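# Tuck chair under desk and park cart in bay

## Task

Slide the office chair completely beneath the desk so that it finishes upright with every wheel on the floor. Roll the utility cart into the yellow-taped bay so that all four of its wheels sit inside the tape lines and none rests on the tape. The desk must stay roughly where it started, with its load still on top and nothing hanging over its edges. The robot must not tip over or be left leaning, or the task fails. At the end, release whatever is held and back the robot away.

## Robot and tools

ROBOT. TidyBot++: a mobile base 0.54 m long, 0.50 m wide and 0.38 m tall on four driven casters, carrying one seven-joint arm with a two-finger gripper. The shoulder sits 0.12 m ahead of the base centre, 0.68 m above the floor. Link lengths: upper arm 0.42 m, forearm 0.31 m, wrist to hand point 0.31 m. At the start the arm is folded, hand pointing down, poking up to 0.08 m past the base front, with the elbow up to 1.15 m high. base_camera is fixed on the base, about 0.35 m up, looking forward and down. wrist_camera rides on the hand and looks along the fingers.

FRAMES. Base frame: origin on the floor below the base centre, x forward, y left, z up, in metres. hand_pose and hand_target are printed in this frame, for the point midway between the finger pads. The hand's own z axis runs along the fingers, and the fingers open along its y axis. The odometry frame is the base frame as it stood when the scene began. base_odometry comes only from wheel turns, so slipping shows up as travel. Its heading is in radians, positive to the left, within -3.142 to 3.142. base_tilt is in degrees, positive when the robot leans forward or to the right, with a fixed bias of about 1 degree.

move. Every argument is optional.
- base: an object holding any of translate_m (forward positive, -2 to 2 m), strafe_m (left positive, -2 to 2 m) and rotate_rad (counter-clockwise from above positive, -6.3 to 6.3 rad). These are offsets from where the base last reported itself, measured along its axes at that moment. The base drives straight to the resulting point and may turn at the same time. A base move that lasts 14 s ends with time_out.
- joints: absolute targets by name, in radians. joint_1_rad, joint_3_rad, joint_5_rad and joint_7_rad accept any angle and take the short way round, so send steps of less than half a turn. Ranges: joint_2_rad -2.249 to 2.249, joint_4_rad -2.579 to 2.579, joint_6_rad -2.099 to 2.099. gripper_pos runs from 0 (open, gap about 85 mm) to 1 (closed, squeezing hard). Positive joint_1_rad turns the arm clockwise from above, which is the opposite sense to rotate_rad.
- target: a single list of seven numbers [x, y, z, qw, qx, qy, qz]. It is an absolute hand pose in the base frame, in metres, with a unit quaternion. When target is given, joints may contain only gripper_pos.
- speeds: top speeds for this action only, keyed like base. translate_m and strafe_m take 0.05 to 0.5 m/s, rotate_rad takes 0.1 to 1.57 rad/s. For a combined translate plus strafe move, set the speed under one key only.
- cameras: a list drawn from base_camera, wrist_camera and all. Omitted means all; [] means no images.
- blocking: true (the default) returns once everything is at rest. false returns after about 0.5 s while motion continues, and wait(0) then reports its progress in the line earlier move.
No action may run longer than 15 s.

wait: seconds from 0 to 10, plus cameras. Nothing new is commanded. stop: brakes every running motion, and braked motions report stopped. zoom_image: camera plus region [x0, y0, x1, y1] in pixels, origin top-left, at most 504 by 504. base_camera images are 644x364 and wrist_camera images are 644x476. finished_scene: scene, the number of the current scene. It cannot be undone, and the goal must hold once the robot is gone.

RESULT LINES. move reports done, or the worst status among the motions. base_status, joint_status and hand_status can read moving, done, off_target (at rest away from the target, possibly still pushing), not_followed (withheld by the self-collision check, reported as joint command not followed or pose unreachable, with a cause), stopped, contact_stop, time_out, torque_fault, or limit_stop_at_motor_heat. Base done only means the wheels turned the commanded amount, so a blocked base can say done well short of its goal. hand_status is done within 10 mm and 2 degrees. hand_target is where the joint targets would place the hand. joint_positions gives angles. motor_effort gives each motor's effort as a percent, with the peak in brackets. on_its_own lists actions the robot took uncommanded. pictures gives the order of the images. Warnings include ARM HIT, MOTOR HOT and OVER-TEMPERATURE FAULT.

CORRECTIONS. Hand moves usually end a few centimetres off. Add (wanted position minus hand_pose) to the last target's x, y, z. For joints, resend last command plus (wanted minus read). To hold the hand still, resend hand_target rather than hand_pose. A carried load makes the arm sag.

CALL ORDER. If a move or wait is refused, or an uncommanded stop (contact_stop, time_out, torque fault) shows up, the later move, wait and finished_scene calls in the same reply are skipped. A merely invalid call, such as one with an unknown key, does not cause this.

AVOID. Tipping: the arm snagging anything above about 0.6 m while the base drives or turns, sideways pulls on a raised hand, and swinging or reaching far out while stretched. The arm does not avoid obstacles and keeps pushing into them. A blocked base shoves hard until it times out. Torque faults, at 104.5 N m for joints 1 to 4 and 51.3 N m for joints 5 to 7, freeze the arm for 10 s. Overheating comes from holding loads or straining. Also avoid drops, releasing moving objects, slams, hard impacts, forcing the gripper, and gripping hard on anything that still rests on a surface. Drive gently, check the cameras, and let go and back away before finishing.

Each tool is called after ">>>" as name([rows], argument=value, ...), one row to a line, values as JSON.

## Session

>>> move(joints={"joint_6_rad":-1.9})

Scene clock: 1.23 s.
move: not_followed
base_odometry: x=+0.000 y=+0.000 heading=+0.000
base_tilt: forward=+0.6 right=-0.1
base_status: not commanded
joint_positions: joint_1_rad=-0.015 joint_2_rad=-0.309 joint_3_rad=+3.093 joint_4_rad=-2.515 joint_5_rad=-0.007 joint_6_rad=-1.070 joint_7_rad=+1.522 gripper_pos=+0.000
joint_status: joint_6_rad not_followed (moved -0.153 of -0.983)
motor_effort: joint_1_rad=+0(1) joint_2_rad=-2(3) joint_3_rad=+1(2) joint_4_rad=+13(16) joint_5_rad=+0(1) joint_6_rad=-1(3) joint_7_rad=+0(1)
hand_pose: x=+0.2012 y=+0.0068 z=+0.5873 quat_wxyz=(+0.008, +0.998, +0.004, -0.067) (m; base frame)
hand_target: x=+0.2016 y=+0.0069 z=+0.5895 quat_wxyz=(+0.008, +0.998, +0.004, -0.069) (m; base frame)
hand_status: not commanded
pictures: base_camera, wrist_camera
joint command not followed: on one or more control steps a check withheld the commanded joint targets, and the robot was not sent them on those steps. On the call's last step the targets were still withheld.
cause: the commanded joint targets, or the way to them, would bring two parts of the arm too close to each other (its gripper and another part of the arm, with the joints from joint_2_rad to joint_7_rad between them).
camera_calibration:
wrist_camera: T_world_to_cam=[[0.0623899, -0.998051, 0.00143941, -0.00991547], [-0.98565, -0.0613879, 0.157247, 0.16294], [-0.156852, -0.0112294, -0.987558, 0.745336], [0, 0, 0, 1]] pos_world=[0.278128, 0.00847604, 0.710455]

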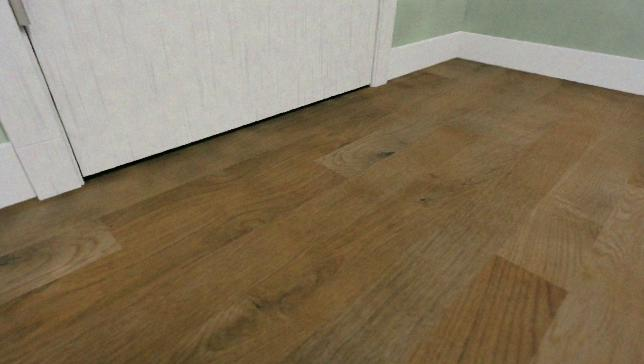

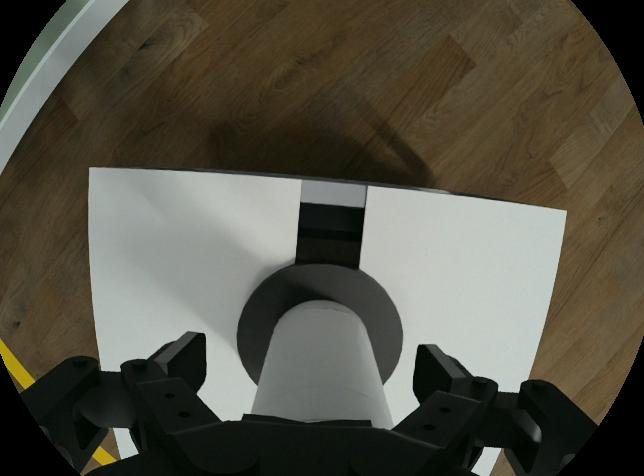

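>>> move(joints={"joint_6_rad":0.15})

>>> move(base={"rotate_rad":1.1})

>>> move(base={"rotate_rad":1.1})

>>> move(base={"rotate_rad":1.1})

>>> move(base={"rotate_rad":1.1})

Scene clock: 6.07 s.
move: done
base_odometry: x=+0.000 y=+0.000 heading=+0.000
base_tilt: forward=+0.6 right=-0.1
base_status: not commanded
joint_positions: joint_1_rad=-0.015 joint_2_rad=-0.309 joint_3_rad=+3.093 joint_4_rad=-2.517 joint_5_rad=-0.007 joint_6_rad=+0.079 joint_7_rad=+1.522 gripper_pos=+0.000
joint_status: all done
motor_effort: joint_1_rad=+0(1) joint_2_rad=-7(7) joint_3_rad=+2(2) joint_4_rad=+19(20) joint_5_rad=+0(1) joint_6_rad=+9(9) joint_7_rad=+0(1)
hand_pose: x=+0.5065 y=+0.0256 z=+0.7305 quat_wxyz=(-0.022, +0.875, +0.006, +0.484) (m; base frame)
hand_target: x=+0.5209 y=+0.0267 z=+0.7553 quat_wxyz=(-0.024, +0.854, +0.006, +0.520) (m; base frame)
hand_status: not commanded
pictures: base_camera, wrist_camera
held back during your reply time, on 59 control steps: two parts of the arm were too close to each other, or the arm's last command would have brought them too close.
led back after a hold: the arm was led back toward your command in small steps, so it may still be short of it.
joint command not followed: on one or more control steps a check withheld the commanded joint targets, and the robot was not sent them on those steps.
cause: the commanded joint targets, or the way to them, would bring two parts of the arm too close to each other (the joints from joint_3_rad to joint_7_rad lie between them).
camera_calibration:
wrist_camera: T_world_to_cam=[[0.0664272, -0.99773, 0.0110649, -0.0195224], [-0.546757, -0.045674, -0.836044, 0.945447], [0.834652, 0.0494863, -0.54855, 0.110447], [0, 0, 0, 1]] pos_world=[0.426042, 0.0182387, 0.851237]

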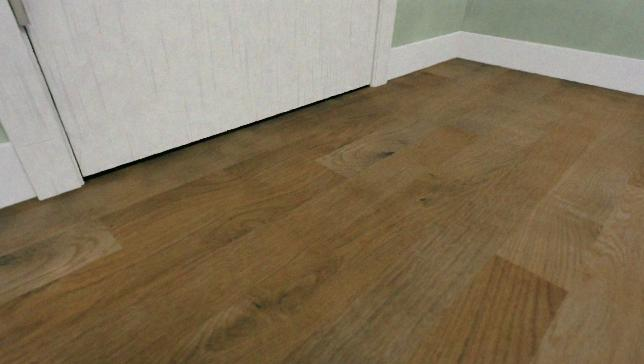

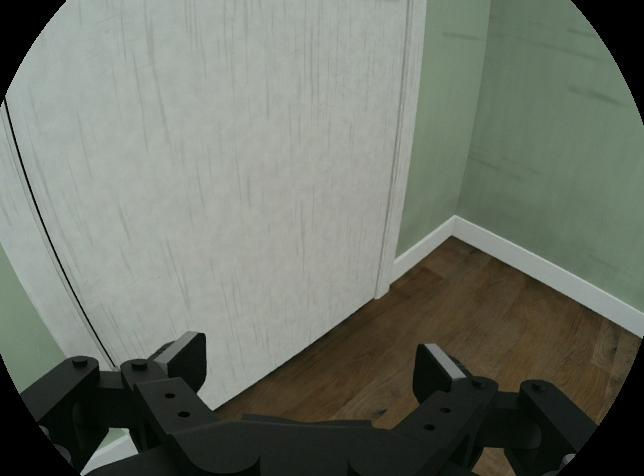

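Scene clock: 8.07 s.
move: done
base_odometry: x=+0.000 y=+0.000 heading=+1.100
base_tilt: forward=+0.6 right=+0.0
base_status: done
joint_positions: joint_1_rad=-0.015 joint_2_rad=-0.309 joint_3_rad=+3.093 joint_4_rad=-2.517 joint_5_rad=-0.007 joint_6_rad=+0.080 joint_7_rad=+1.522 gripper_pos=+0.000
joint_status: not commanded
motor_effort: joint_1_rad=+0(1) joint_2_rad=-7(8) joint_3_rad=+1(3) joint_4_rad=+18(20) joint_5_rad=-1(1) joint_6_rad=+8(9) joint_7_rad=+0(1)
hand_pose: x=+0.5067 y=+0.0256 z=+0.7309 quat_wxyz=(-0.022, +0.874, +0.006, +0.485) (m; base frame)
hand_target: x=+0.5209 y=+0.0267 z=+0.7553 quat_wxyz=(-0.024, +0.854, +0.006, +0.520) (m; base frame)
hand_status: not commanded
pictures: base_camera, wrist_camera
camera_calibration:
wrist_camera: T_world_to_cam=[[0.066425, -0.99773, 0.011077, -0.0195327], [-0.545689, -0.0456196, -0.836745, 0.945814], [0.835351, 0.0495362, -0.547481, 0.109319], [0, 0, 0, 1]] pos_world=[0.426099, 0.0182441, 0.851472]

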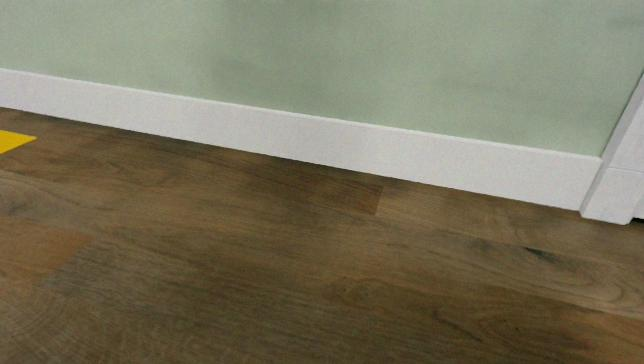

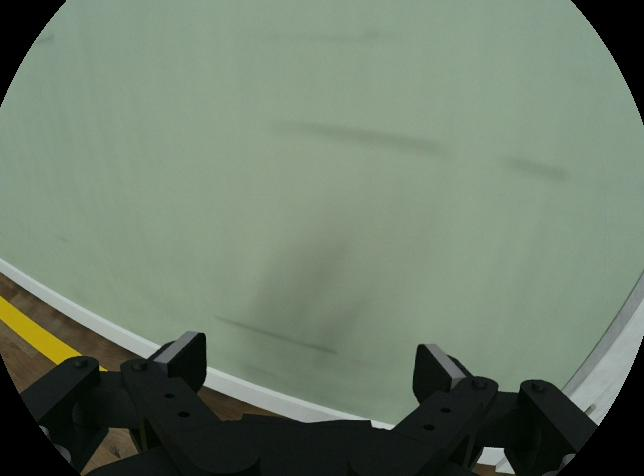

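Scene clock: 10.07 s.
move: done
base_odometry: x=+0.000 y=+0.000 heading=+2.200
base_tilt: forward=+0.6 right=+0.0
base_status: done
joint_positions: joint_1_rad=-0.015 joint_2_rad=-0.309 joint_3_rad=+3.093 joint_4_rad=-2.517 joint_5_rad=-0.007 joint_6_rad=+0.081 joint_7_rad=+1.522 gripper_pos=+0.000
joint_status: not commanded
motor_effort: joint_1_rad=+0(2) joint_2_rad=-7(8) joint_3_rad=+1(2) joint_4_rad=+18(19) joint_5_rad=+0(1) joint_6_rad=+8(9) joint_7_rad=+1(1)
hand_pose: x=+0.5067 y=+0.0256 z=+0.7310 quat_wxyz=(-0.022, +0.874, +0.006, +0.485) (m; base frame)
hand_target: x=+0.5209 y=+0.0267 z=+0.7553 quat_wxyz=(-0.024, +0.854, +0.006, +0.520) (m; base frame)
hand_status: not commanded
pictures: base_camera, wrist_camera
camera_calibration:
wrist_camera: T_world_to_cam=[[0.0664244, -0.99773, 0.0110805, -0.0195356], [-0.545384, -0.0456041, -0.836945, 0.945919], [0.83555, 0.0495505, -0.547175, 0.108997], [0, 0, 0, 1]] pos_world=[0.426115, 0.0182456, 0.851539]

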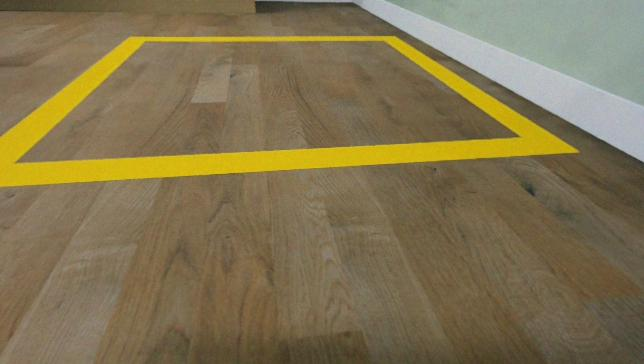

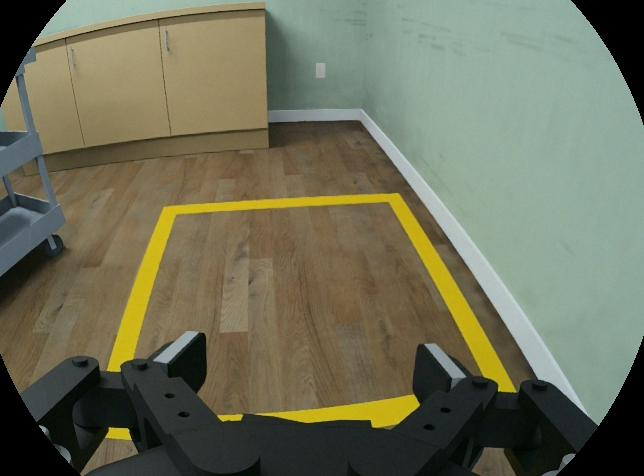

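Scene clock: 12.07 s.
move: done
base_odometry: x=+0.000 y=+0.000 heading=-2.984
base_tilt: forward=+0.6 right=-0.1
base_status: done
joint_positions: joint_1_rad=-0.015 joint_2_rad=-0.309 joint_3_rad=+3.093 joint_4_rad=-2.517 joint_5_rad=-0.007 joint_6_rad=+0.081 joint_7_rad=+1.522 gripper_pos=+0.000
joint_status: not commanded
motor_effort: joint_1_rad=+0(1) joint_2_rad=-7(8) joint_3_rad=+1(3) joint_4_rad=+20(20) joint_5_rad=+0(1) joint_6_rad=+9(9) joint_7_rad=+1(1)
hand_pose: x=+0.5068 y=+0.0256 z=+0.7310 quat_wxyz=(-0.022, +0.874, +0.006, +0.485) (m; base frame)
hand_target: x=+0.5209 y=+0.0267 z=+0.7553 quat_wxyz=(-0.024, +0.854, +0.006, +0.520) (m; base frame)
hand_status: not commanded
pictures: base_camera, wrist_camera
camera_calibration:
wrist_camera: T_world_to_cam=[[0.0664241, -0.99773, 0.0110822, -0.0195371], [-0.545231, -0.0455963, -0.837045, 0.945971], [0.83565, 0.0495576, -0.547022, 0.108835], [0, 0, 0, 1]] pos_world=[0.426123, 0.0182464, 0.851572]

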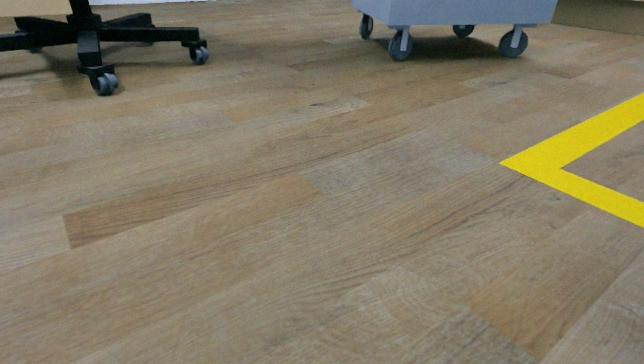

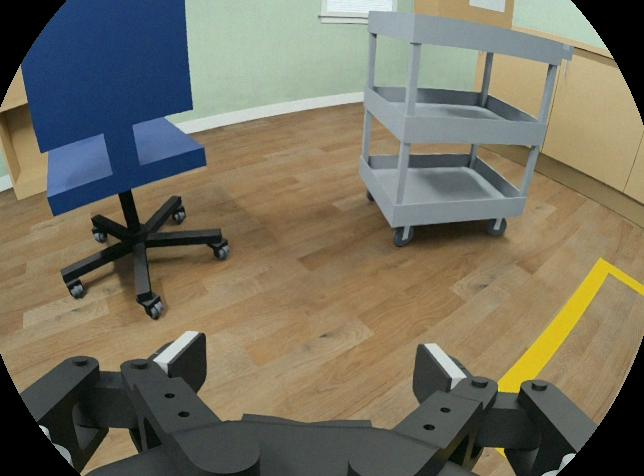

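Scene clock: 14.07 s.
move: done
base_odometry: x=+0.000 y=+0.000 heading=-1.884
base_tilt: forward=+0.6 right=+0.0
base_status: done
joint_positions: joint_1_rad=-0.015 joint_2_rad=-0.309 joint_3_rad=+3.093 joint_4_rad=-2.517 joint_5_rad=-0.007 joint_6_rad=+0.081 joint_7_rad=+1.522 gripper_pos=+0.000
joint_status: not commanded
motor_effort: joint_1_rad=+0(1) joint_2_rad=-7(8) joint_3_rad=+1(3) joint_4_rad=+19(20) joint_5_rad=+0(1) joint_6_rad=+8(9) joint_7_rad=+0(1)
hand_pose: x=+0.5068 y=+0.0256 z=+0.7311 quat_wxyz=(-0.022, +0.874, +0.006, +0.485) (m; base frame)
hand_target: x=+0.5209 y=+0.0267 z=+0.7553 quat_wxyz=(-0.024, +0.854, +0.006, +0.520) (m; base frame)
hand_status: not commanded
pictures: base_camera, wrist_camera
camera_calibration:
wrist_camera: T_world_to_cam=[[0.0664238, -0.99773, 0.0110839, -0.0195386], [-0.545079, -0.0455885, -0.837145, 0.946024], [0.83575, 0.0495647, -0.546869, 0.108674], [0, 0, 0, 1]] pos_world=[0.426131, 0.0182472, 0.851606]

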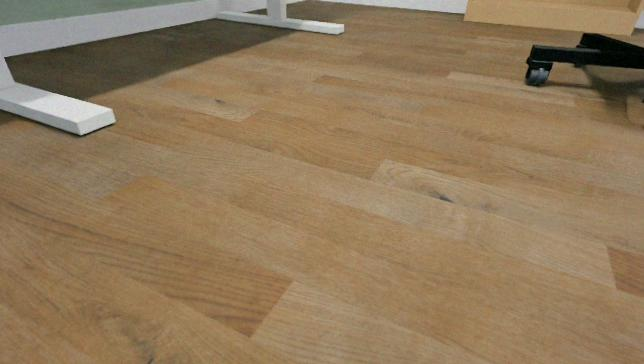

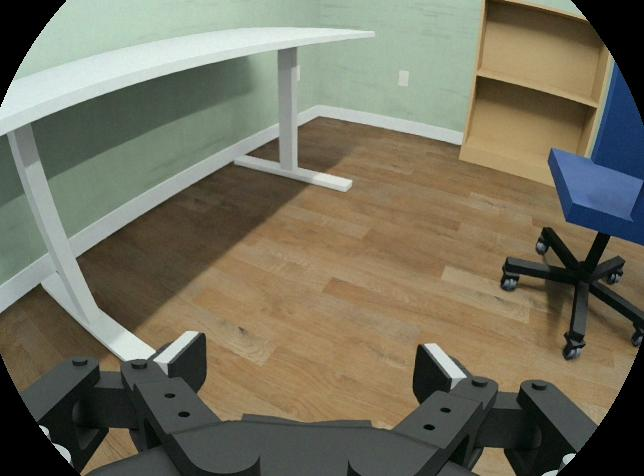

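>>> move(base={"translate_m":0.216,"strafe_m":-0.666,"rotate_rad":-0.35})

Scene clock: 47.80 s.
move: done
base_odometry: x=-0.700 y=+0.000 heading=-2.234
base_tilt: forward=+0.7 right=+0.0
base_status: done
joint_positions: joint_1_rad=-0.015 joint_2_rad=-0.309 joint_3_rad=+3.093 joint_4_rad=-2.517 joint_5_rad=-0.007 joint_6_rad=+0.081 joint_7_rad=+1.522 gripper_pos=+0.000
joint_status: not commanded
motor_effort: joint_1_rad=+0(2) joint_2_rad=-7(8) joint_3_rad=+1(4) joint_4_rad=+18(20) joint_5_rad=+1(1) joint_6_rad=+8(9) joint_7_rad=+0(1)
hand_pose: x=+0.5068 y=+0.0258 z=+0.7311 quat_wxyz=(-0.022, +0.874, +0.006, +0.485) (m; base frame)
hand_target: x=+0.5209 y=+0.0267 z=+0.7553 quat_wxyz=(-0.024, +0.854, +0.006, +0.520) (m; base frame)
hand_status: not commanded
pictures: base_camera, wrist_camera
camera_calibration:
wrist_camera: T_world_to_cam=[[0.0668429, -0.9977, 0.0112176, -0.0196799], [-0.544852, -0.0459173, -0.837274, 0.946085], [0.835864, 0.0498538, -0.546669, 0.108452], [0, 0, 0, 1]] pos_world=[0.426141, 0.0184003, 0.85164]

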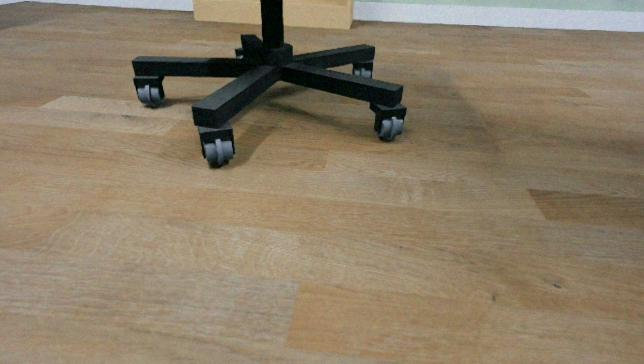

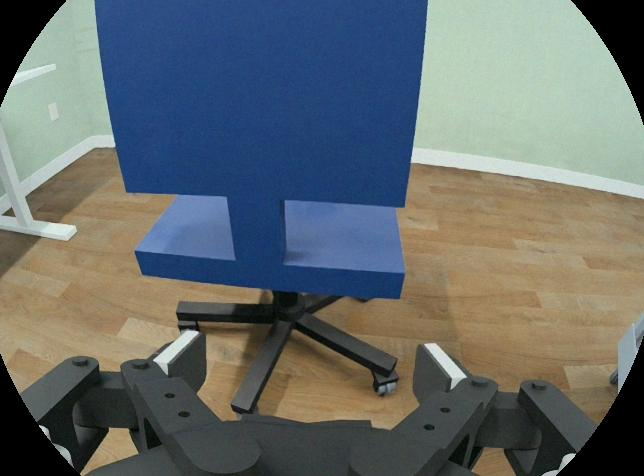

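>>> move(target=[0.82,-0.03,0.64,0,0.707,0,0.707], joints={"gripper_pos":1})

>>> move(base={"translate_m":0.35}, speeds={"translate_m":0.12})

Scene clock: 64.63 s.
move: off_target
base_odometry: x=-0.700 y=+0.000 heading=-2.234
base_tilt: forward=+0.7 right=-0.1
base_status: not commanded
joint_positions: joint_1_rad=+0.066 joint_2_rad=+0.895 joint_3_rad=+3.109 joint_4_rad=-2.078 joint_5_rad=+0.048 joint_6_rad=+1.290 joint_7_rad=+1.536 gripper_pos=+0.999
joint_status: all done
motor_effort: joint_1_rad=+0(1) joint_2_rad=-39(40) joint_3_rad=-1(2) joint_4_rad=+8(19) joint_5_rad=+0(1) joint_6_rad=+10(10) joint_7_rad=+0(1)
hand_pose: x=+0.8088 y=-0.0135 z=+0.6007 quat_wxyz=(-0.019, +0.745, -0.018, +0.666) (m; base frame)
hand_target: x=+0.8200 y=-0.0300 z=+0.6400 quat_wxyz=(+0.000, +0.707, +0.000, +0.707) (m; base frame)
hand_status: off_target (0.044 m and 7.1 deg from the pose sent, 0.331 m and 32.0 deg at the start)
pictures: base_camera, wrist_camera
camera_calibration:
wrist_camera: T_world_to_cam=[[0.0113857, -0.999933, 0.00226035, -0.0273752], [-0.133685, -0.00376239, -0.991017, 0.75996], [0.990958, 0.0109812, -0.133719, -0.587287], [0, 0, 0, 1]] pos_world=[0.683884, -0.0180649, 0.674663]

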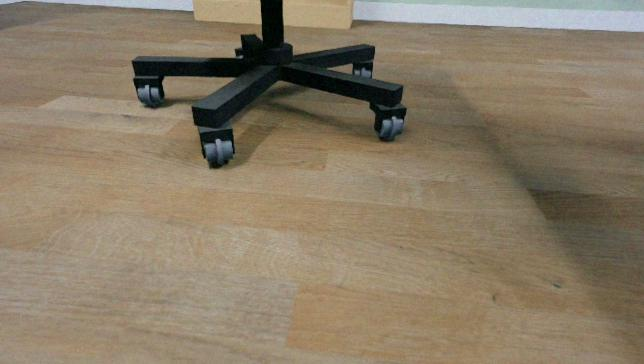

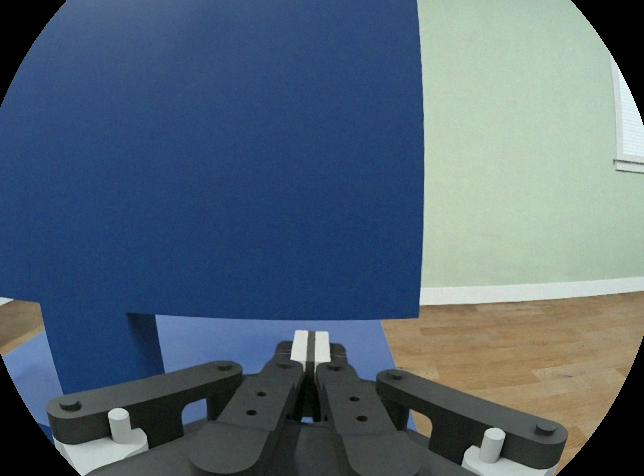

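Scene clock: 68.13 s.
move: done
base_odometry: x=-0.916 y=-0.276 heading=-2.234
base_tilt: forward=+0.7 right=-0.1
base_status: done
joint_positions: joint_1_rad=+0.142 joint_2_rad=+0.902 joint_3_rad=+3.175 joint_4_rad=-2.073 joint_5_rad=+0.048 joint_6_rad=+1.302 joint_7_rad=+1.539 gripper_pos=+0.999
joint_status: not commanded
motor_effort: joint_1_rad=-8(17) joint_2_rad=-40(42) joint_3_rad=-5(12) joint_4_rad=+12(23) joint_5_rad=+4(10) joint_6_rad=+10(11) joint_7_rad=+0(2)
hand_pose: x=+0.8038 y=-0.0991 z=+0.6003 quat_wxyz=(+0.041, +0.741, -0.043, +0.668) (m; base frame)
hand_target: x=+0.8200 y=-0.0300 z=+0.6400 quat_wxyz=(+0.000, +0.707, +0.000, +0.707) (m; base frame)
hand_status: not commanded
pictures: base_camera, wrist_camera
camera_calibration:
wrist_camera: T_world_to_cam=[[-0.106079, -0.992682, 0.0576996, -0.0510988], [-0.131121, -0.0435558, -0.990409, 0.752266], [0.985675, -0.112627, -0.125542, -0.594427], [0, 0, 0, 1]] pos_world=[0.679129, -0.0849079, 0.673374]

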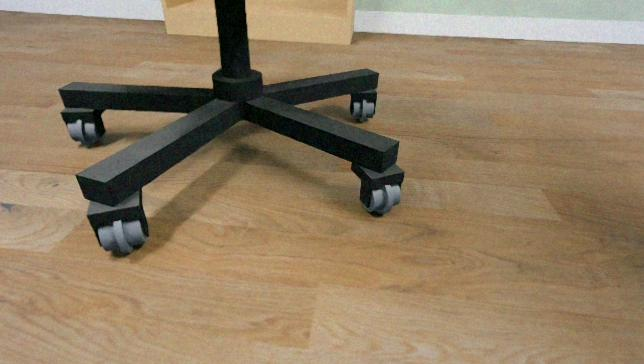

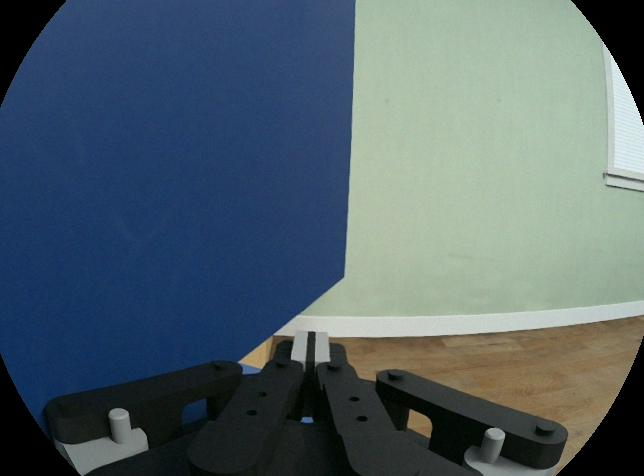

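>>> move(base={"translate_m":0.16,"strafe_m":0.06}, speeds={"translate_m":0.12})

Scene clock: 72.20 s.
move: done
base_odometry: x=-0.967 y=-0.439 heading=-2.235
base_tilt: forward=+0.7 right=+0.0
base_status: done
joint_positions: joint_1_rad=+0.149 joint_2_rad=+0.904 joint_3_rad=+3.181 joint_4_rad=-2.068 joint_5_rad=+0.040 joint_6_rad=+1.303 joint_7_rad=+1.540 gripper_pos=+0.999
joint_status: not commanded
motor_effort: joint_1_rad=-8(20) joint_2_rad=-40(42) joint_3_rad=-5(14) joint_4_rad=+11(16) joint_5_rad=+4(12) joint_6_rad=+9(11) joint_7_rad=+1(2)
hand_pose: x=+0.8041 y=-0.1085 z=+0.6011 quat_wxyz=(+0.048, +0.740, -0.048, +0.669) (m; base frame)
hand_target: x=+0.8200 y=-0.0300 z=+0.6400 quat_wxyz=(+0.000, +0.707, +0.000, +0.707) (m; base frame)
hand_status: not commanded
pictures: base_camera, wrist_camera
camera_calibration:
wrist_camera: T_world_to_cam=[[-0.123137, -0.990489, 0.0613864, -0.0487137], [-0.128585, -0.0454112, -0.990658, 0.750576], [0.984024, -0.12988, -0.121771, -0.598435], [0, 0, 0, 1]] pos_world=[0.679389, -0.0918904, 0.673682]

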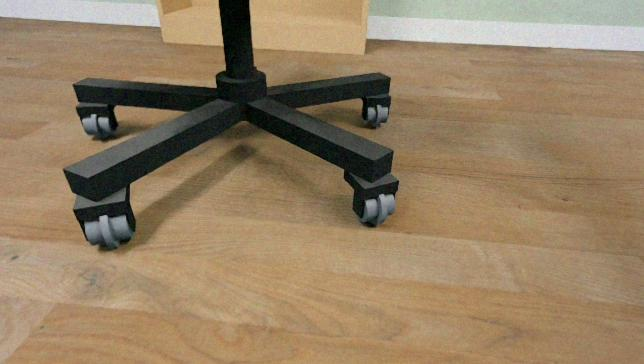

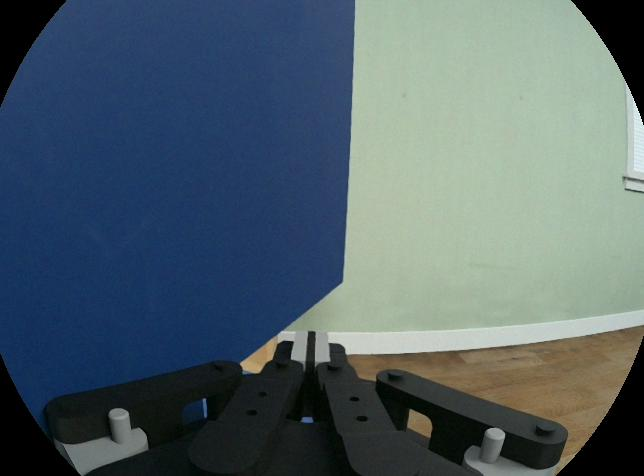

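>>> move(base={"translate_m":0.1,"strafe_m":0.2}, speeds={"translate_m":0.12})

Scene clock: 87.03 s.
move: done
base_odometry: x=-0.871 y=-0.641 heading=-2.235
base_tilt: forward=+0.7 right=+0.0
base_status: done
joint_positions: joint_1_rad=+0.128 joint_2_rad=+0.903 joint_3_rad=+3.165 joint_4_rad=-2.070 joint_5_rad=+0.044 joint_6_rad=+1.304 joint_7_rad=+1.540 gripper_pos=+0.999
joint_status: not commanded
motor_effort: joint_1_rad=-5(23) joint_2_rad=-39(41) joint_3_rad=-4(15) joint_4_rad=+11(16) joint_5_rad=+4(13) joint_6_rad=+10(11) joint_7_rad=+0(2)
hand_pose: x=+0.8068 y=-0.0851 z=+0.6014 quat_wxyz=(+0.032, +0.740, -0.039, +0.670) (m; base frame)
hand_target: x=+0.8200 y=-0.0300 z=+0.6400 quat_wxyz=(+0.000, +0.707, +0.000, +0.707) (m; base frame)
hand_status: not commanded
pictures: base_camera, wrist_camera
camera_calibration:
wrist_camera: T_world_to_cam=[[-0.0886774, -0.994792, 0.0502424, -0.046705], [-0.12569, -0.0388622, -0.991308, 0.75086], [0.988098, -0.0942216, -0.12159, -0.598369], [0, 0, 0, 1]] pos_world=[0.681482, -0.0736611, 0.673924]

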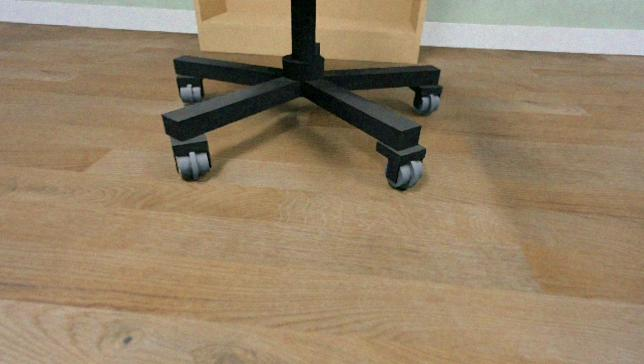

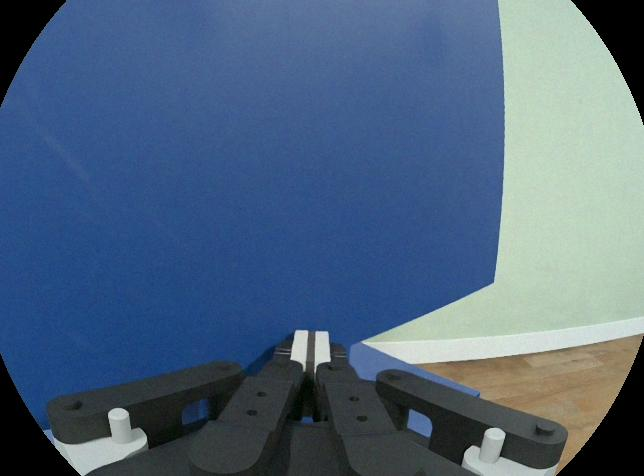

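>>> move(base={"translate_m":-0.06,"strafe_m":-0.13})

>>> move(base={"translate_m":0.28}, speeds={"translate_m":0.3})

Scene clock: 90.30 s.
move: done
base_odometry: x=-0.937 y=-0.514 heading=-2.235
base_tilt: forward=+0.6 right=+0.0
base_status: done
joint_positions: joint_1_rad=+0.096 joint_2_rad=+0.903 joint_3_rad=+3.140 joint_4_rad=-2.068 joint_5_rad=+0.062 joint_6_rad=+1.304 joint_7_rad=+1.540 gripper_pos=+0.999
joint_status: not commanded
motor_effort: joint_1_rad=+1(5) joint_2_rad=-39(40) joint_3_rad=-1(3) joint_4_rad=+9(11) joint_5_rad=+0(4) joint_6_rad=+9(10) joint_7_rad=+1(1)
hand_pose: x=+0.8106 y=-0.0456 z=+0.6022 quat_wxyz=(+0.005, +0.740, -0.021, +0.672) (m; base frame)
hand_target: x=+0.8200 y=-0.0300 z=+0.6400 quat_wxyz=(+0.000, +0.707, +0.000, +0.707) (m; base frame)
hand_status: not commanded
pictures: base_camera, wrist_camera
camera_calibration:
wrist_camera: T_world_to_cam=[[-0.0241309, -0.999137, 0.0337988, -0.0496924], [-0.120614, -0.030652, -0.992226, 0.750461], [0.992406, -0.0280199, -0.11977, -0.599925], [0, 0, 0, 1]] pos_world=[0.684686, -0.0434563, 0.674453]

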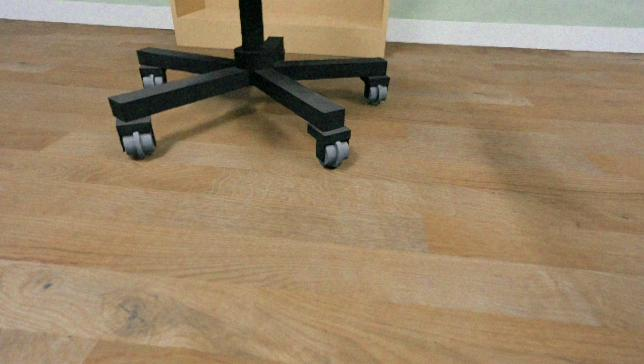

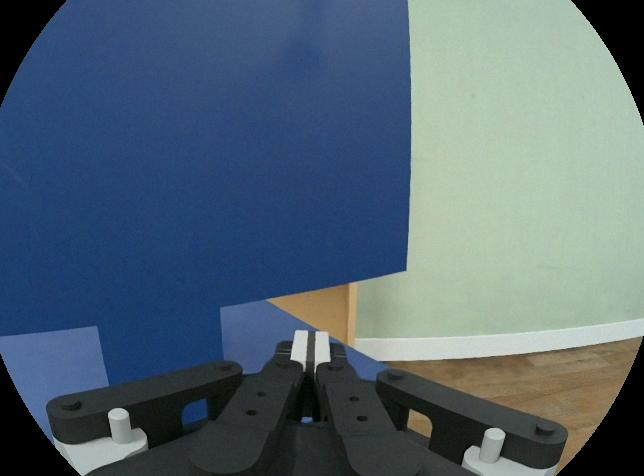

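Scene clock: 92.10 s.
move: done
base_odometry: x=-1.110 y=-0.734 heading=-2.235
base_tilt: forward=+0.7 right=+0.0
base_status: done
joint_positions: joint_1_rad=+0.146 joint_2_rad=+0.906 joint_3_rad=+3.173 joint_4_rad=-2.067 joint_5_rad=+0.048 joint_6_rad=+1.305 joint_7_rad=+1.540 gripper_pos=+0.999
joint_status: not commanded
motor_effort: joint_1_rad=-12(16) joint_2_rad=-40(42) joint_3_rad=-9(11) joint_4_rad=+10(25) joint_5_rad=+7(10) joint_6_rad=+9(12) joint_7_rad=+0(1)
hand_pose: x=+0.8054 y=-0.1008 z=+0.6007 quat_wxyz=(+0.042, +0.740, -0.044, +0.670) (m; base frame)
hand_target: x=+0.8200 y=-0.0300 z=+0.6400 quat_wxyz=(+0.000, +0.707, +0.000, +0.707) (m; base frame)
hand_status: not commanded
pictures: base_camera, wrist_camera
camera_calibration:
wrist_camera: T_world_to_cam=[[-0.108408, -0.992465, 0.057108, -0.0504017], [-0.126315, -0.043229, -0.991048, 0.74929], [0.986049, -0.114651, -0.120676, -0.599502], [0, 0, 0, 1]] pos_world=[0.68032, -0.0863646, 0.673115]

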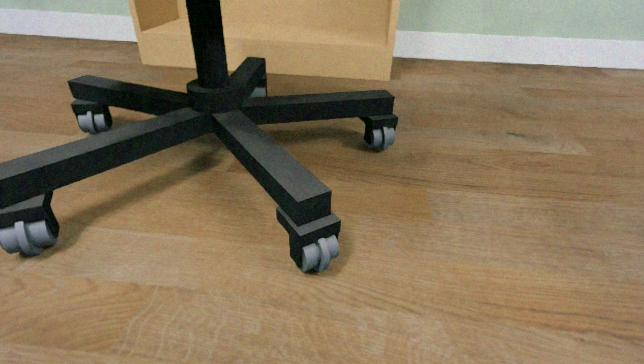

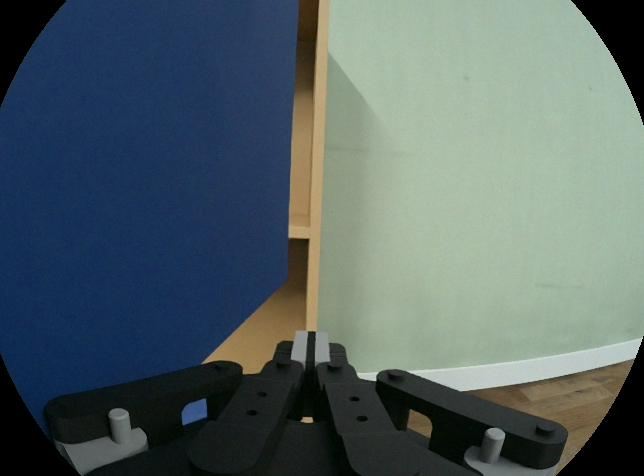

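>>> move(base={"translate_m":-0.35}, cameras=[])

>>> move(base={"translate_m":0.05,"strafe_m":0.64,"rotate_rad":-0.5}, joints={"gripper_pos":0})

Scene clock: 101.87 s.
move: done
base_odometry: x=-0.894 y=-0.459 heading=-2.235
base_tilt: forward=+0.7 right=+0.0
base_status: done
joint_positions: joint_1_rad=+0.102 joint_2_rad=+0.905 joint_3_rad=+3.145 joint_4_rad=-2.059 joint_5_rad=+0.061 joint_6_rad=+1.305 joint_7_rad=+1.540 gripper_pos=+0.999
joint_status: not commanded
motor_effort: joint_1_rad=+0(12) joint_2_rad=-40(42) joint_3_rad=+0(8) joint_4_rad=+9(11) joint_5_rad=+1(7) joint_6_rad=+10(11) joint_7_rad=+0(1)
hand_pose: x=+0.8132 y=-0.0528 z=+0.6047 quat_wxyz=(+0.010, +0.737, -0.023, +0.675) (m; base frame)
hand_target: x=+0.8200 y=-0.0300 z=+0.6400 quat_wxyz=(+0.000, +0.707, +0.000, +0.707) (m; base frame)
hand_status: not commanded
pictures: none
No camera images: "cameras" was empty.

Scene clock: 104.37 s.
move: done
base_odometry: x=-0.421 y=-0.892 heading=-2.735
base_tilt: forward=+0.7 right=+0.0
base_status: done
joint_positions: joint_1_rad=+0.088 joint_2_rad=+0.905 joint_3_rad=+3.137 joint_4_rad=-2.059 joint_5_rad=+0.061 joint_6_rad=+1.305 joint_7_rad=+1.540 gripper_pos=+0.000
joint_status: all done
motor_effort: joint_1_rad=+0(7) joint_2_rad=-39(40) joint_3_rad=-1(4) joint_4_rad=+9(10) joint_5_rad=+0(2) joint_6_rad=+9(10) joint_7_rad=+0(1)
hand_pose: x=+0.8140 y=-0.0396 z=+0.6049 quat_wxyz=(+0.001, +0.737, -0.018, +0.675) (m; base frame)
hand_target: x=+0.8200 y=-0.0300 z=+0.6400 quat_wxyz=(+0.000, +0.707, +0.000, +0.707) (m; base frame)
hand_status: not commanded
pictures: base_camera, wrist_camera
camera_calibration:
wrist_camera: T_world_to_cam=[[-0.0160191, -0.999365, 0.0318233, -0.0491072], [-0.111179, -0.0298497, -0.993352, 0.746788], [0.993671, -0.0194507, -0.11063, -0.609004], [0, 0, 0, 1]] pos_world=[0.687391, -0.0386302, 0.676012]

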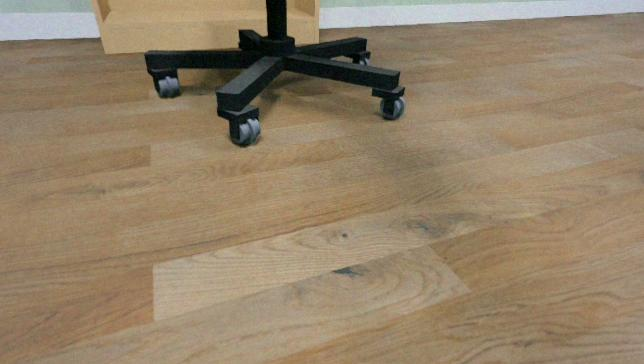

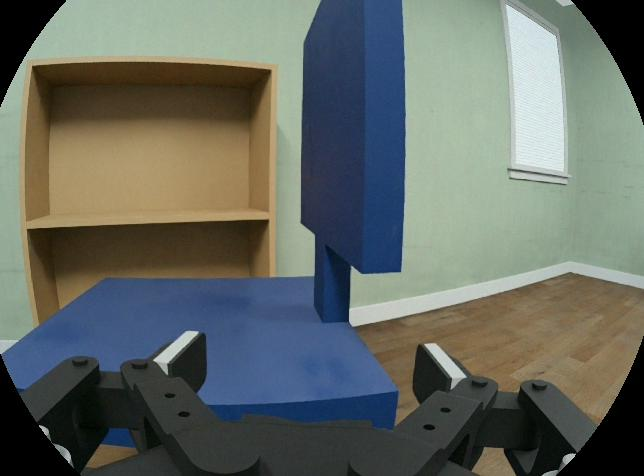

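>>> move(base={"translate_m":0.29,"strafe_m":-0.357,"rotate_rad":0.24}, target=[0.82,-0.02,0.695,0,0.68,0,0.733])

Scene clock: 111.97 s.
move: off_target
base_odometry: x=-0.828 y=-0.679 heading=-2.495
base_tilt: forward=+0.7 right=+0.0
base_status: done
joint_positions: joint_1_rad=+0.055 joint_2_rad=+0.820 joint_3_rad=+3.136 joint_4_rad=-2.063 joint_5_rad=+0.062 joint_6_rad=+1.308 joint_7_rad=+1.540 gripper_pos=+0.000
joint_status: not commanded
motor_effort: joint_1_rad=+1(7) joint_2_rad=-38(42) joint_3_rad=+0(4) joint_4_rad=+10(22) joint_5_rad=+0(4) joint_6_rad=+9(11) joint_7_rad=+0(1)
hand_pose: x=+0.8179 y=-0.0157 z=+0.6637 quat_wxyz=(-0.010, +0.709, -0.003, +0.706) (m; base frame)
hand_target: x=+0.8200 y=-0.0200 z=+0.6950 quat_wxyz=(+0.000, +0.680, +0.000, +0.733) (m; base frame)
hand_status: off_target (0.032 m and 4.7 deg from the pose sent, 0.092 m and 9.6 deg at the start)
pictures: base_camera, wrist_camera
camera_calibration:
wrist_camera: T_world_to_cam=[[0.0162319, -0.999164, 0.0375249, -0.0571856], [-0.0260503, -0.0379397, -0.99894, 0.740289], [0.999529, 0.0152371, -0.0266443, -0.665918], [0, 0, 0, 1]] pos_world=[0.685817, -0.0189048, 0.723907]

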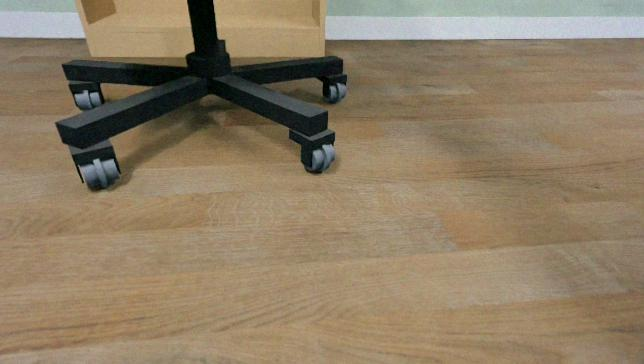

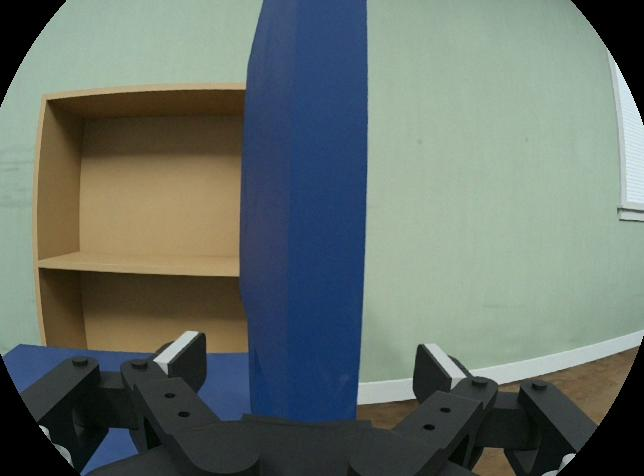

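>>> move(base={"translate_m":0.04,"strafe_m":-0.25,"rotate_rad":0.26})

Scene clock: 116.60 s.
move: done
base_odometry: x=-1.011 y=-0.504 heading=-2.234
base_tilt: forward=+0.6 right=+0.0
base_status: done
joint_positions: joint_1_rad=+0.059 joint_2_rad=+0.820 joint_3_rad=+3.138 joint_4_rad=-2.063 joint_5_rad=+0.062 joint_6_rad=+1.308 joint_7_rad=+1.540 gripper_pos=+0.000
joint_status: not commanded
motor_effort: joint_1_rad=+0(7) joint_2_rad=-38(40) joint_3_rad=-1(3) joint_4_rad=+10(12) joint_5_rad=+0(2) joint_6_rad=+9(10) joint_7_rad=-1(1)
hand_pose: x=+0.8178 y=-0.0191 z=+0.6636 quat_wxyz=(-0.007, +0.709, -0.005, +0.706) (m; base frame)
hand_target: x=+0.8200 y=-0.0200 z=+0.6950 quat_wxyz=(+0.000, +0.680, +0.000, +0.733) (m; base frame)
hand_status: not commanded
pictures: base_camera, wrist_camera
camera_calibration:
wrist_camera: T_world_to_cam=[[0.0113567, -0.99919, 0.0385959, -0.0573361], [-0.0262986, -0.0388835, -0.998898, 0.740277], [0.99959, 0.0103291, -0.0267189, -0.665887], [0, 0, 0, 1]] pos_world=[0.685733, -0.0216271, 0.723882]

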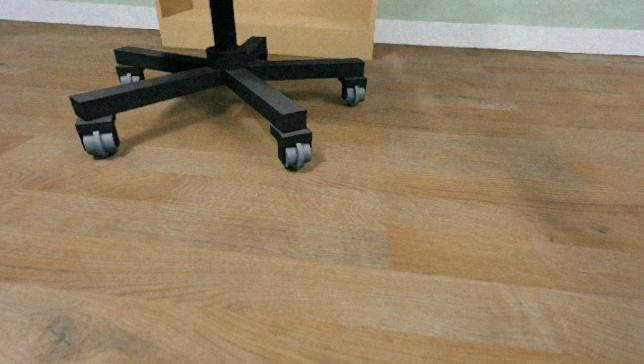

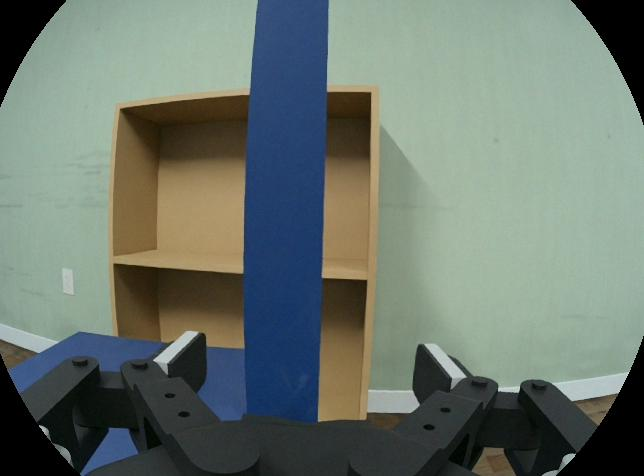

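>>> move(base={"translate_m":0.1,"strafe_m":0.022}, speeds={"translate_m":0.15})

Scene clock: 119.57 s.
move: done
base_odometry: x=-1.055 y=-0.596 heading=-2.234
base_tilt: forward=+0.7 right=+0.0
base_status: done
joint_positions: joint_1_rad=+0.059 joint_2_rad=+0.820 joint_3_rad=+3.138 joint_4_rad=-2.063 joint_5_rad=+0.062 joint_6_rad=+1.308 joint_7_rad=+1.540 gripper_pos=+0.000
joint_status: not commanded
motor_effort: joint_1_rad=+0(2) joint_2_rad=-39(40) joint_3_rad=-1(2) joint_4_rad=+11(11) joint_5_rad=+0(1) joint_6_rad=+10(11) joint_7_rad=+1(1)
hand_pose: x=+0.8178 y=-0.0191 z=+0.6638 quat_wxyz=(-0.007, +0.708, -0.005, +0.706) (m; base frame)
hand_target: x=+0.8200 y=-0.0200 z=+0.6950 quat_wxyz=(+0.000, +0.680, +0.000, +0.733) (m; base frame)
hand_status: not commanded
pictures: base_camera, wrist_camera
camera_calibration:
wrist_camera: T_world_to_cam=[[0.0113465, -0.99919, 0.0386144, -0.0573475], [-0.0260349, -0.038899, -0.998904, 0.74025], [0.999597, 0.0103287, -0.0264551, -0.666067], [0, 0, 0, 1]] pos_world=[0.685722, -0.0216264, 0.724032]

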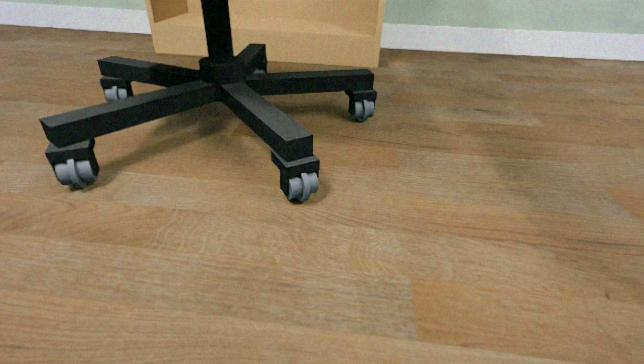

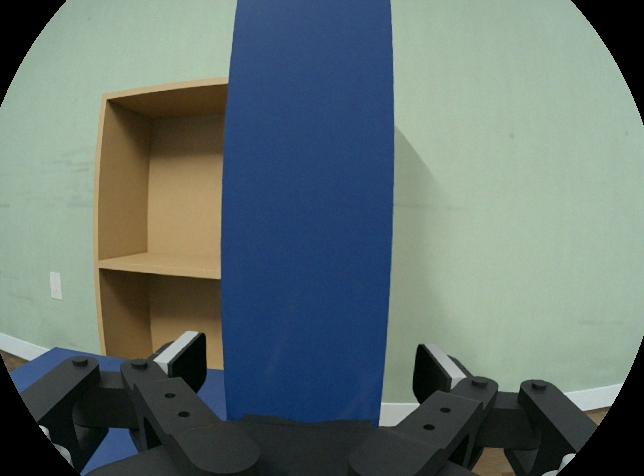

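>>> move(base={"translate_m":0.02}, cameras=[])

>>> move(joints={"gripper_pos":0.6})

Scene clock: 123.07 s.
move: done
base_odometry: x=-1.068 y=-0.612 heading=-2.234
base_tilt: forward=+0.6 right=+0.0
base_status: done
joint_positions: joint_1_rad=+0.059 joint_2_rad=+0.821 joint_3_rad=+3.139 joint_4_rad=-2.062 joint_5_rad=+0.062 joint_6_rad=+1.311 joint_7_rad=+1.540 gripper_pos=+0.000
joint_status: not commanded
motor_effort: joint_1_rad=-1(4) joint_2_rad=-39(40) joint_3_rad=-2(3) joint_4_rad=+11(22) joint_5_rad=+1(2) joint_6_rad=+10(10) joint_7_rad=+0(1)
hand_pose: x=+0.8181 y=-0.0200 z=+0.6645 quat_wxyz=(-0.007, +0.707, -0.005, +0.707) (m; base frame)
hand_target: x=+0.8200 y=-0.0200 z=+0.6950 quat_wxyz=(+0.000, +0.680, +0.000, +0.733) (m; base frame)
hand_status: not commanded
pictures: none
No camera images: "cameras" was empty.

Scene clock: 124.20 s.
move: done
base_odometry: x=-1.068 y=-0.612 heading=-2.234
base_tilt: forward=+0.7 right=+0.0
base_status: not commanded
joint_positions: joint_1_rad=+0.045 joint_2_rad=+0.820 joint_3_rad=+3.141 joint_4_rad=-2.073 joint_5_rad=+0.079 joint_6_rad=+1.322 joint_7_rad=+1.540 gripper_pos=+0.572
joint_status: all done
motor_effort: joint_1_rad=+2(10) joint_2_rad=-38(39) joint_3_rad=-1(8) joint_4_rad=+13(18) joint_5_rad=-4(9) joint_6_rad=+11(11) joint_7_rad=-2(3)
hand_pose: x=+0.8148 y=-0.0061 z=+0.6637 quat_wxyz=(-0.015, +0.708, +0.007, +0.706) (m; base frame)
hand_target: x=+0.8200 y=-0.0200 z=+0.6950 quat_wxyz=(+0.000, +0.680, +0.000, +0.733) (m; base frame)
hand_status: not commanded
pictures: base_camera, wrist_camera
camera_calibration:
wrist_camera: T_world_to_cam=[[0.0388037, -0.998259, 0.0444236, -0.0705044], [-0.0223619, -0.0453135, -0.998723, 0.737375], [0.998997, 0.0377608, -0.0240813, -0.664033], [0, 0, 0, 1]] pos_world=[0.682592, -0.0118942, 0.723574]

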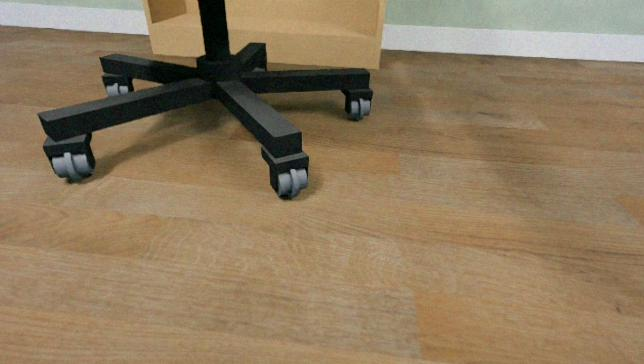

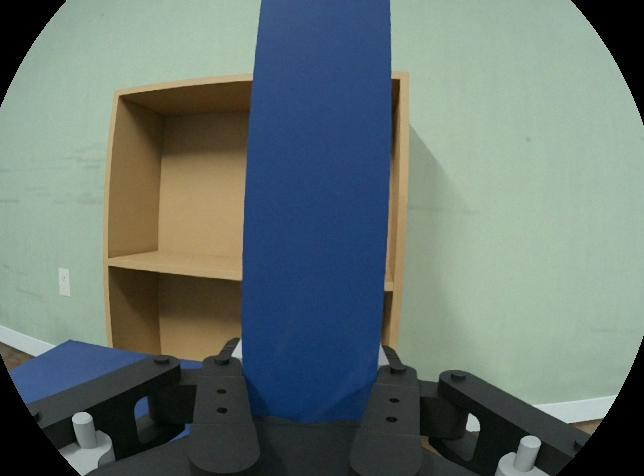

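>>> move(joints={"gripper_pos":0.8}, cameras=[])

>>> move(base={"translate_m":-0.84,"strafe_m":0.04,"rotate_rad":-0.053}, speeds={"translate_m":0.15,"rotate_rad":0.1})

Scene clock: 128.47 s.
move: off_target
base_odometry: x=-1.068 y=-0.612 heading=-2.234
base_tilt: forward=+0.7 right=+0.0
base_status: not commanded
joint_positions: joint_1_rad=+0.045 joint_2_rad=+0.820 joint_3_rad=+3.141 joint_4_rad=-2.073 joint_5_rad=+0.079 joint_6_rad=+1.322 joint_7_rad=+1.540 gripper_pos=+0.572
joint_status: gripper_pos off_target (ended at +0.572, target +0.800)
motor_effort: joint_1_rad=+2(2) joint_2_rad=-38(39) joint_3_rad=-1(1) joint_4_rad=+12(14) joint_5_rad=-3(4) joint_6_rad=+10(11) joint_7_rad=-1(2)
hand_pose: x=+0.8148 y=-0.0061 z=+0.6637 quat_wxyz=(-0.015, +0.708, +0.007, +0.706) (m; base frame)
hand_target: x=+0.8200 y=-0.0200 z=+0.6950 quat_wxyz=(+0.000, +0.680, +0.000, +0.733) (m; base frame)
hand_status: not commanded
pictures: none
No camera images: "cameras" was empty.

Scene clock: 134.70 s.
move: done
base_odometry: x=-0.519 y=+0.026 heading=-2.287
base_tilt: forward=+0.6 right=+0.0
base_status: done
joint_positions: joint_1_rad=+0.064 joint_2_rad=+0.830 joint_3_rad=+3.150 joint_4_rad=-2.058 joint_5_rad=+0.036 joint_6_rad=+1.323 joint_7_rad=+1.543 gripper_pos=+0.572
joint_status: not commanded
motor_effort: joint_1_rad=-3(11) joint_2_rad=-39(47) joint_3_rad=-3(6) joint_4_rad=+11(14) joint_5_rad=+1(10) joint_6_rad=+8(16) joint_7_rad=-2(4)
hand_pose: x=+0.8188 y=-0.0369 z=+0.6636 quat_wxyz=(+0.008, +0.705, -0.017, +0.709) (m; base frame)
hand_target: x=+0.8200 y=-0.0200 z=+0.6950 quat_wxyz=(+0.000, +0.680, +0.000, +0.733) (m; base frame)
hand_status: not commanded
pictures: base_camera, wrist_camera
camera_calibration:
wrist_camera: T_world_to_cam=[[-0.0282084, -0.998672, 0.0431028, -0.0456464], [-0.0171942, -0.0426288, -0.998943, 0.73199], [0.999454, -0.0289197, -0.0159689, -0.675124], [0, 0, 0, 1]] pos_world=[0.686054, -0.0339063, 0.722403]

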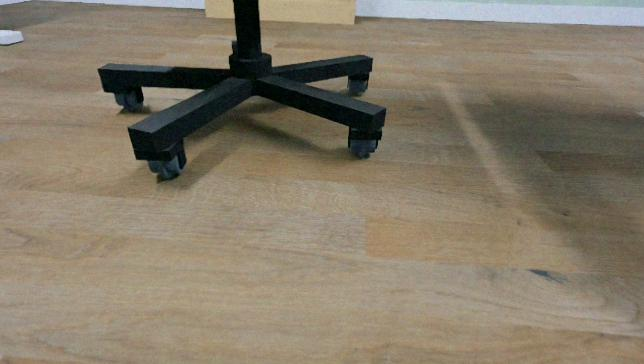

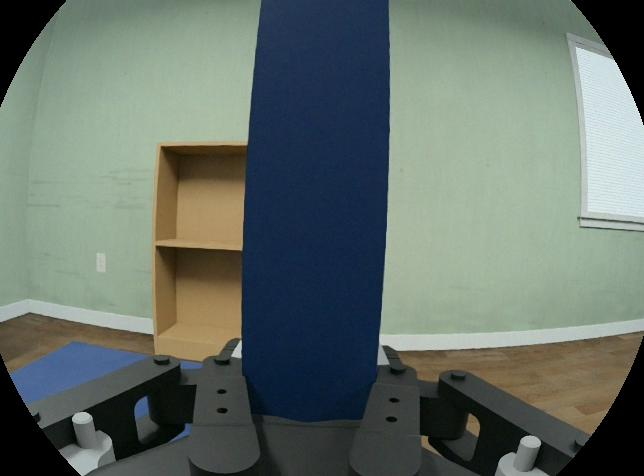

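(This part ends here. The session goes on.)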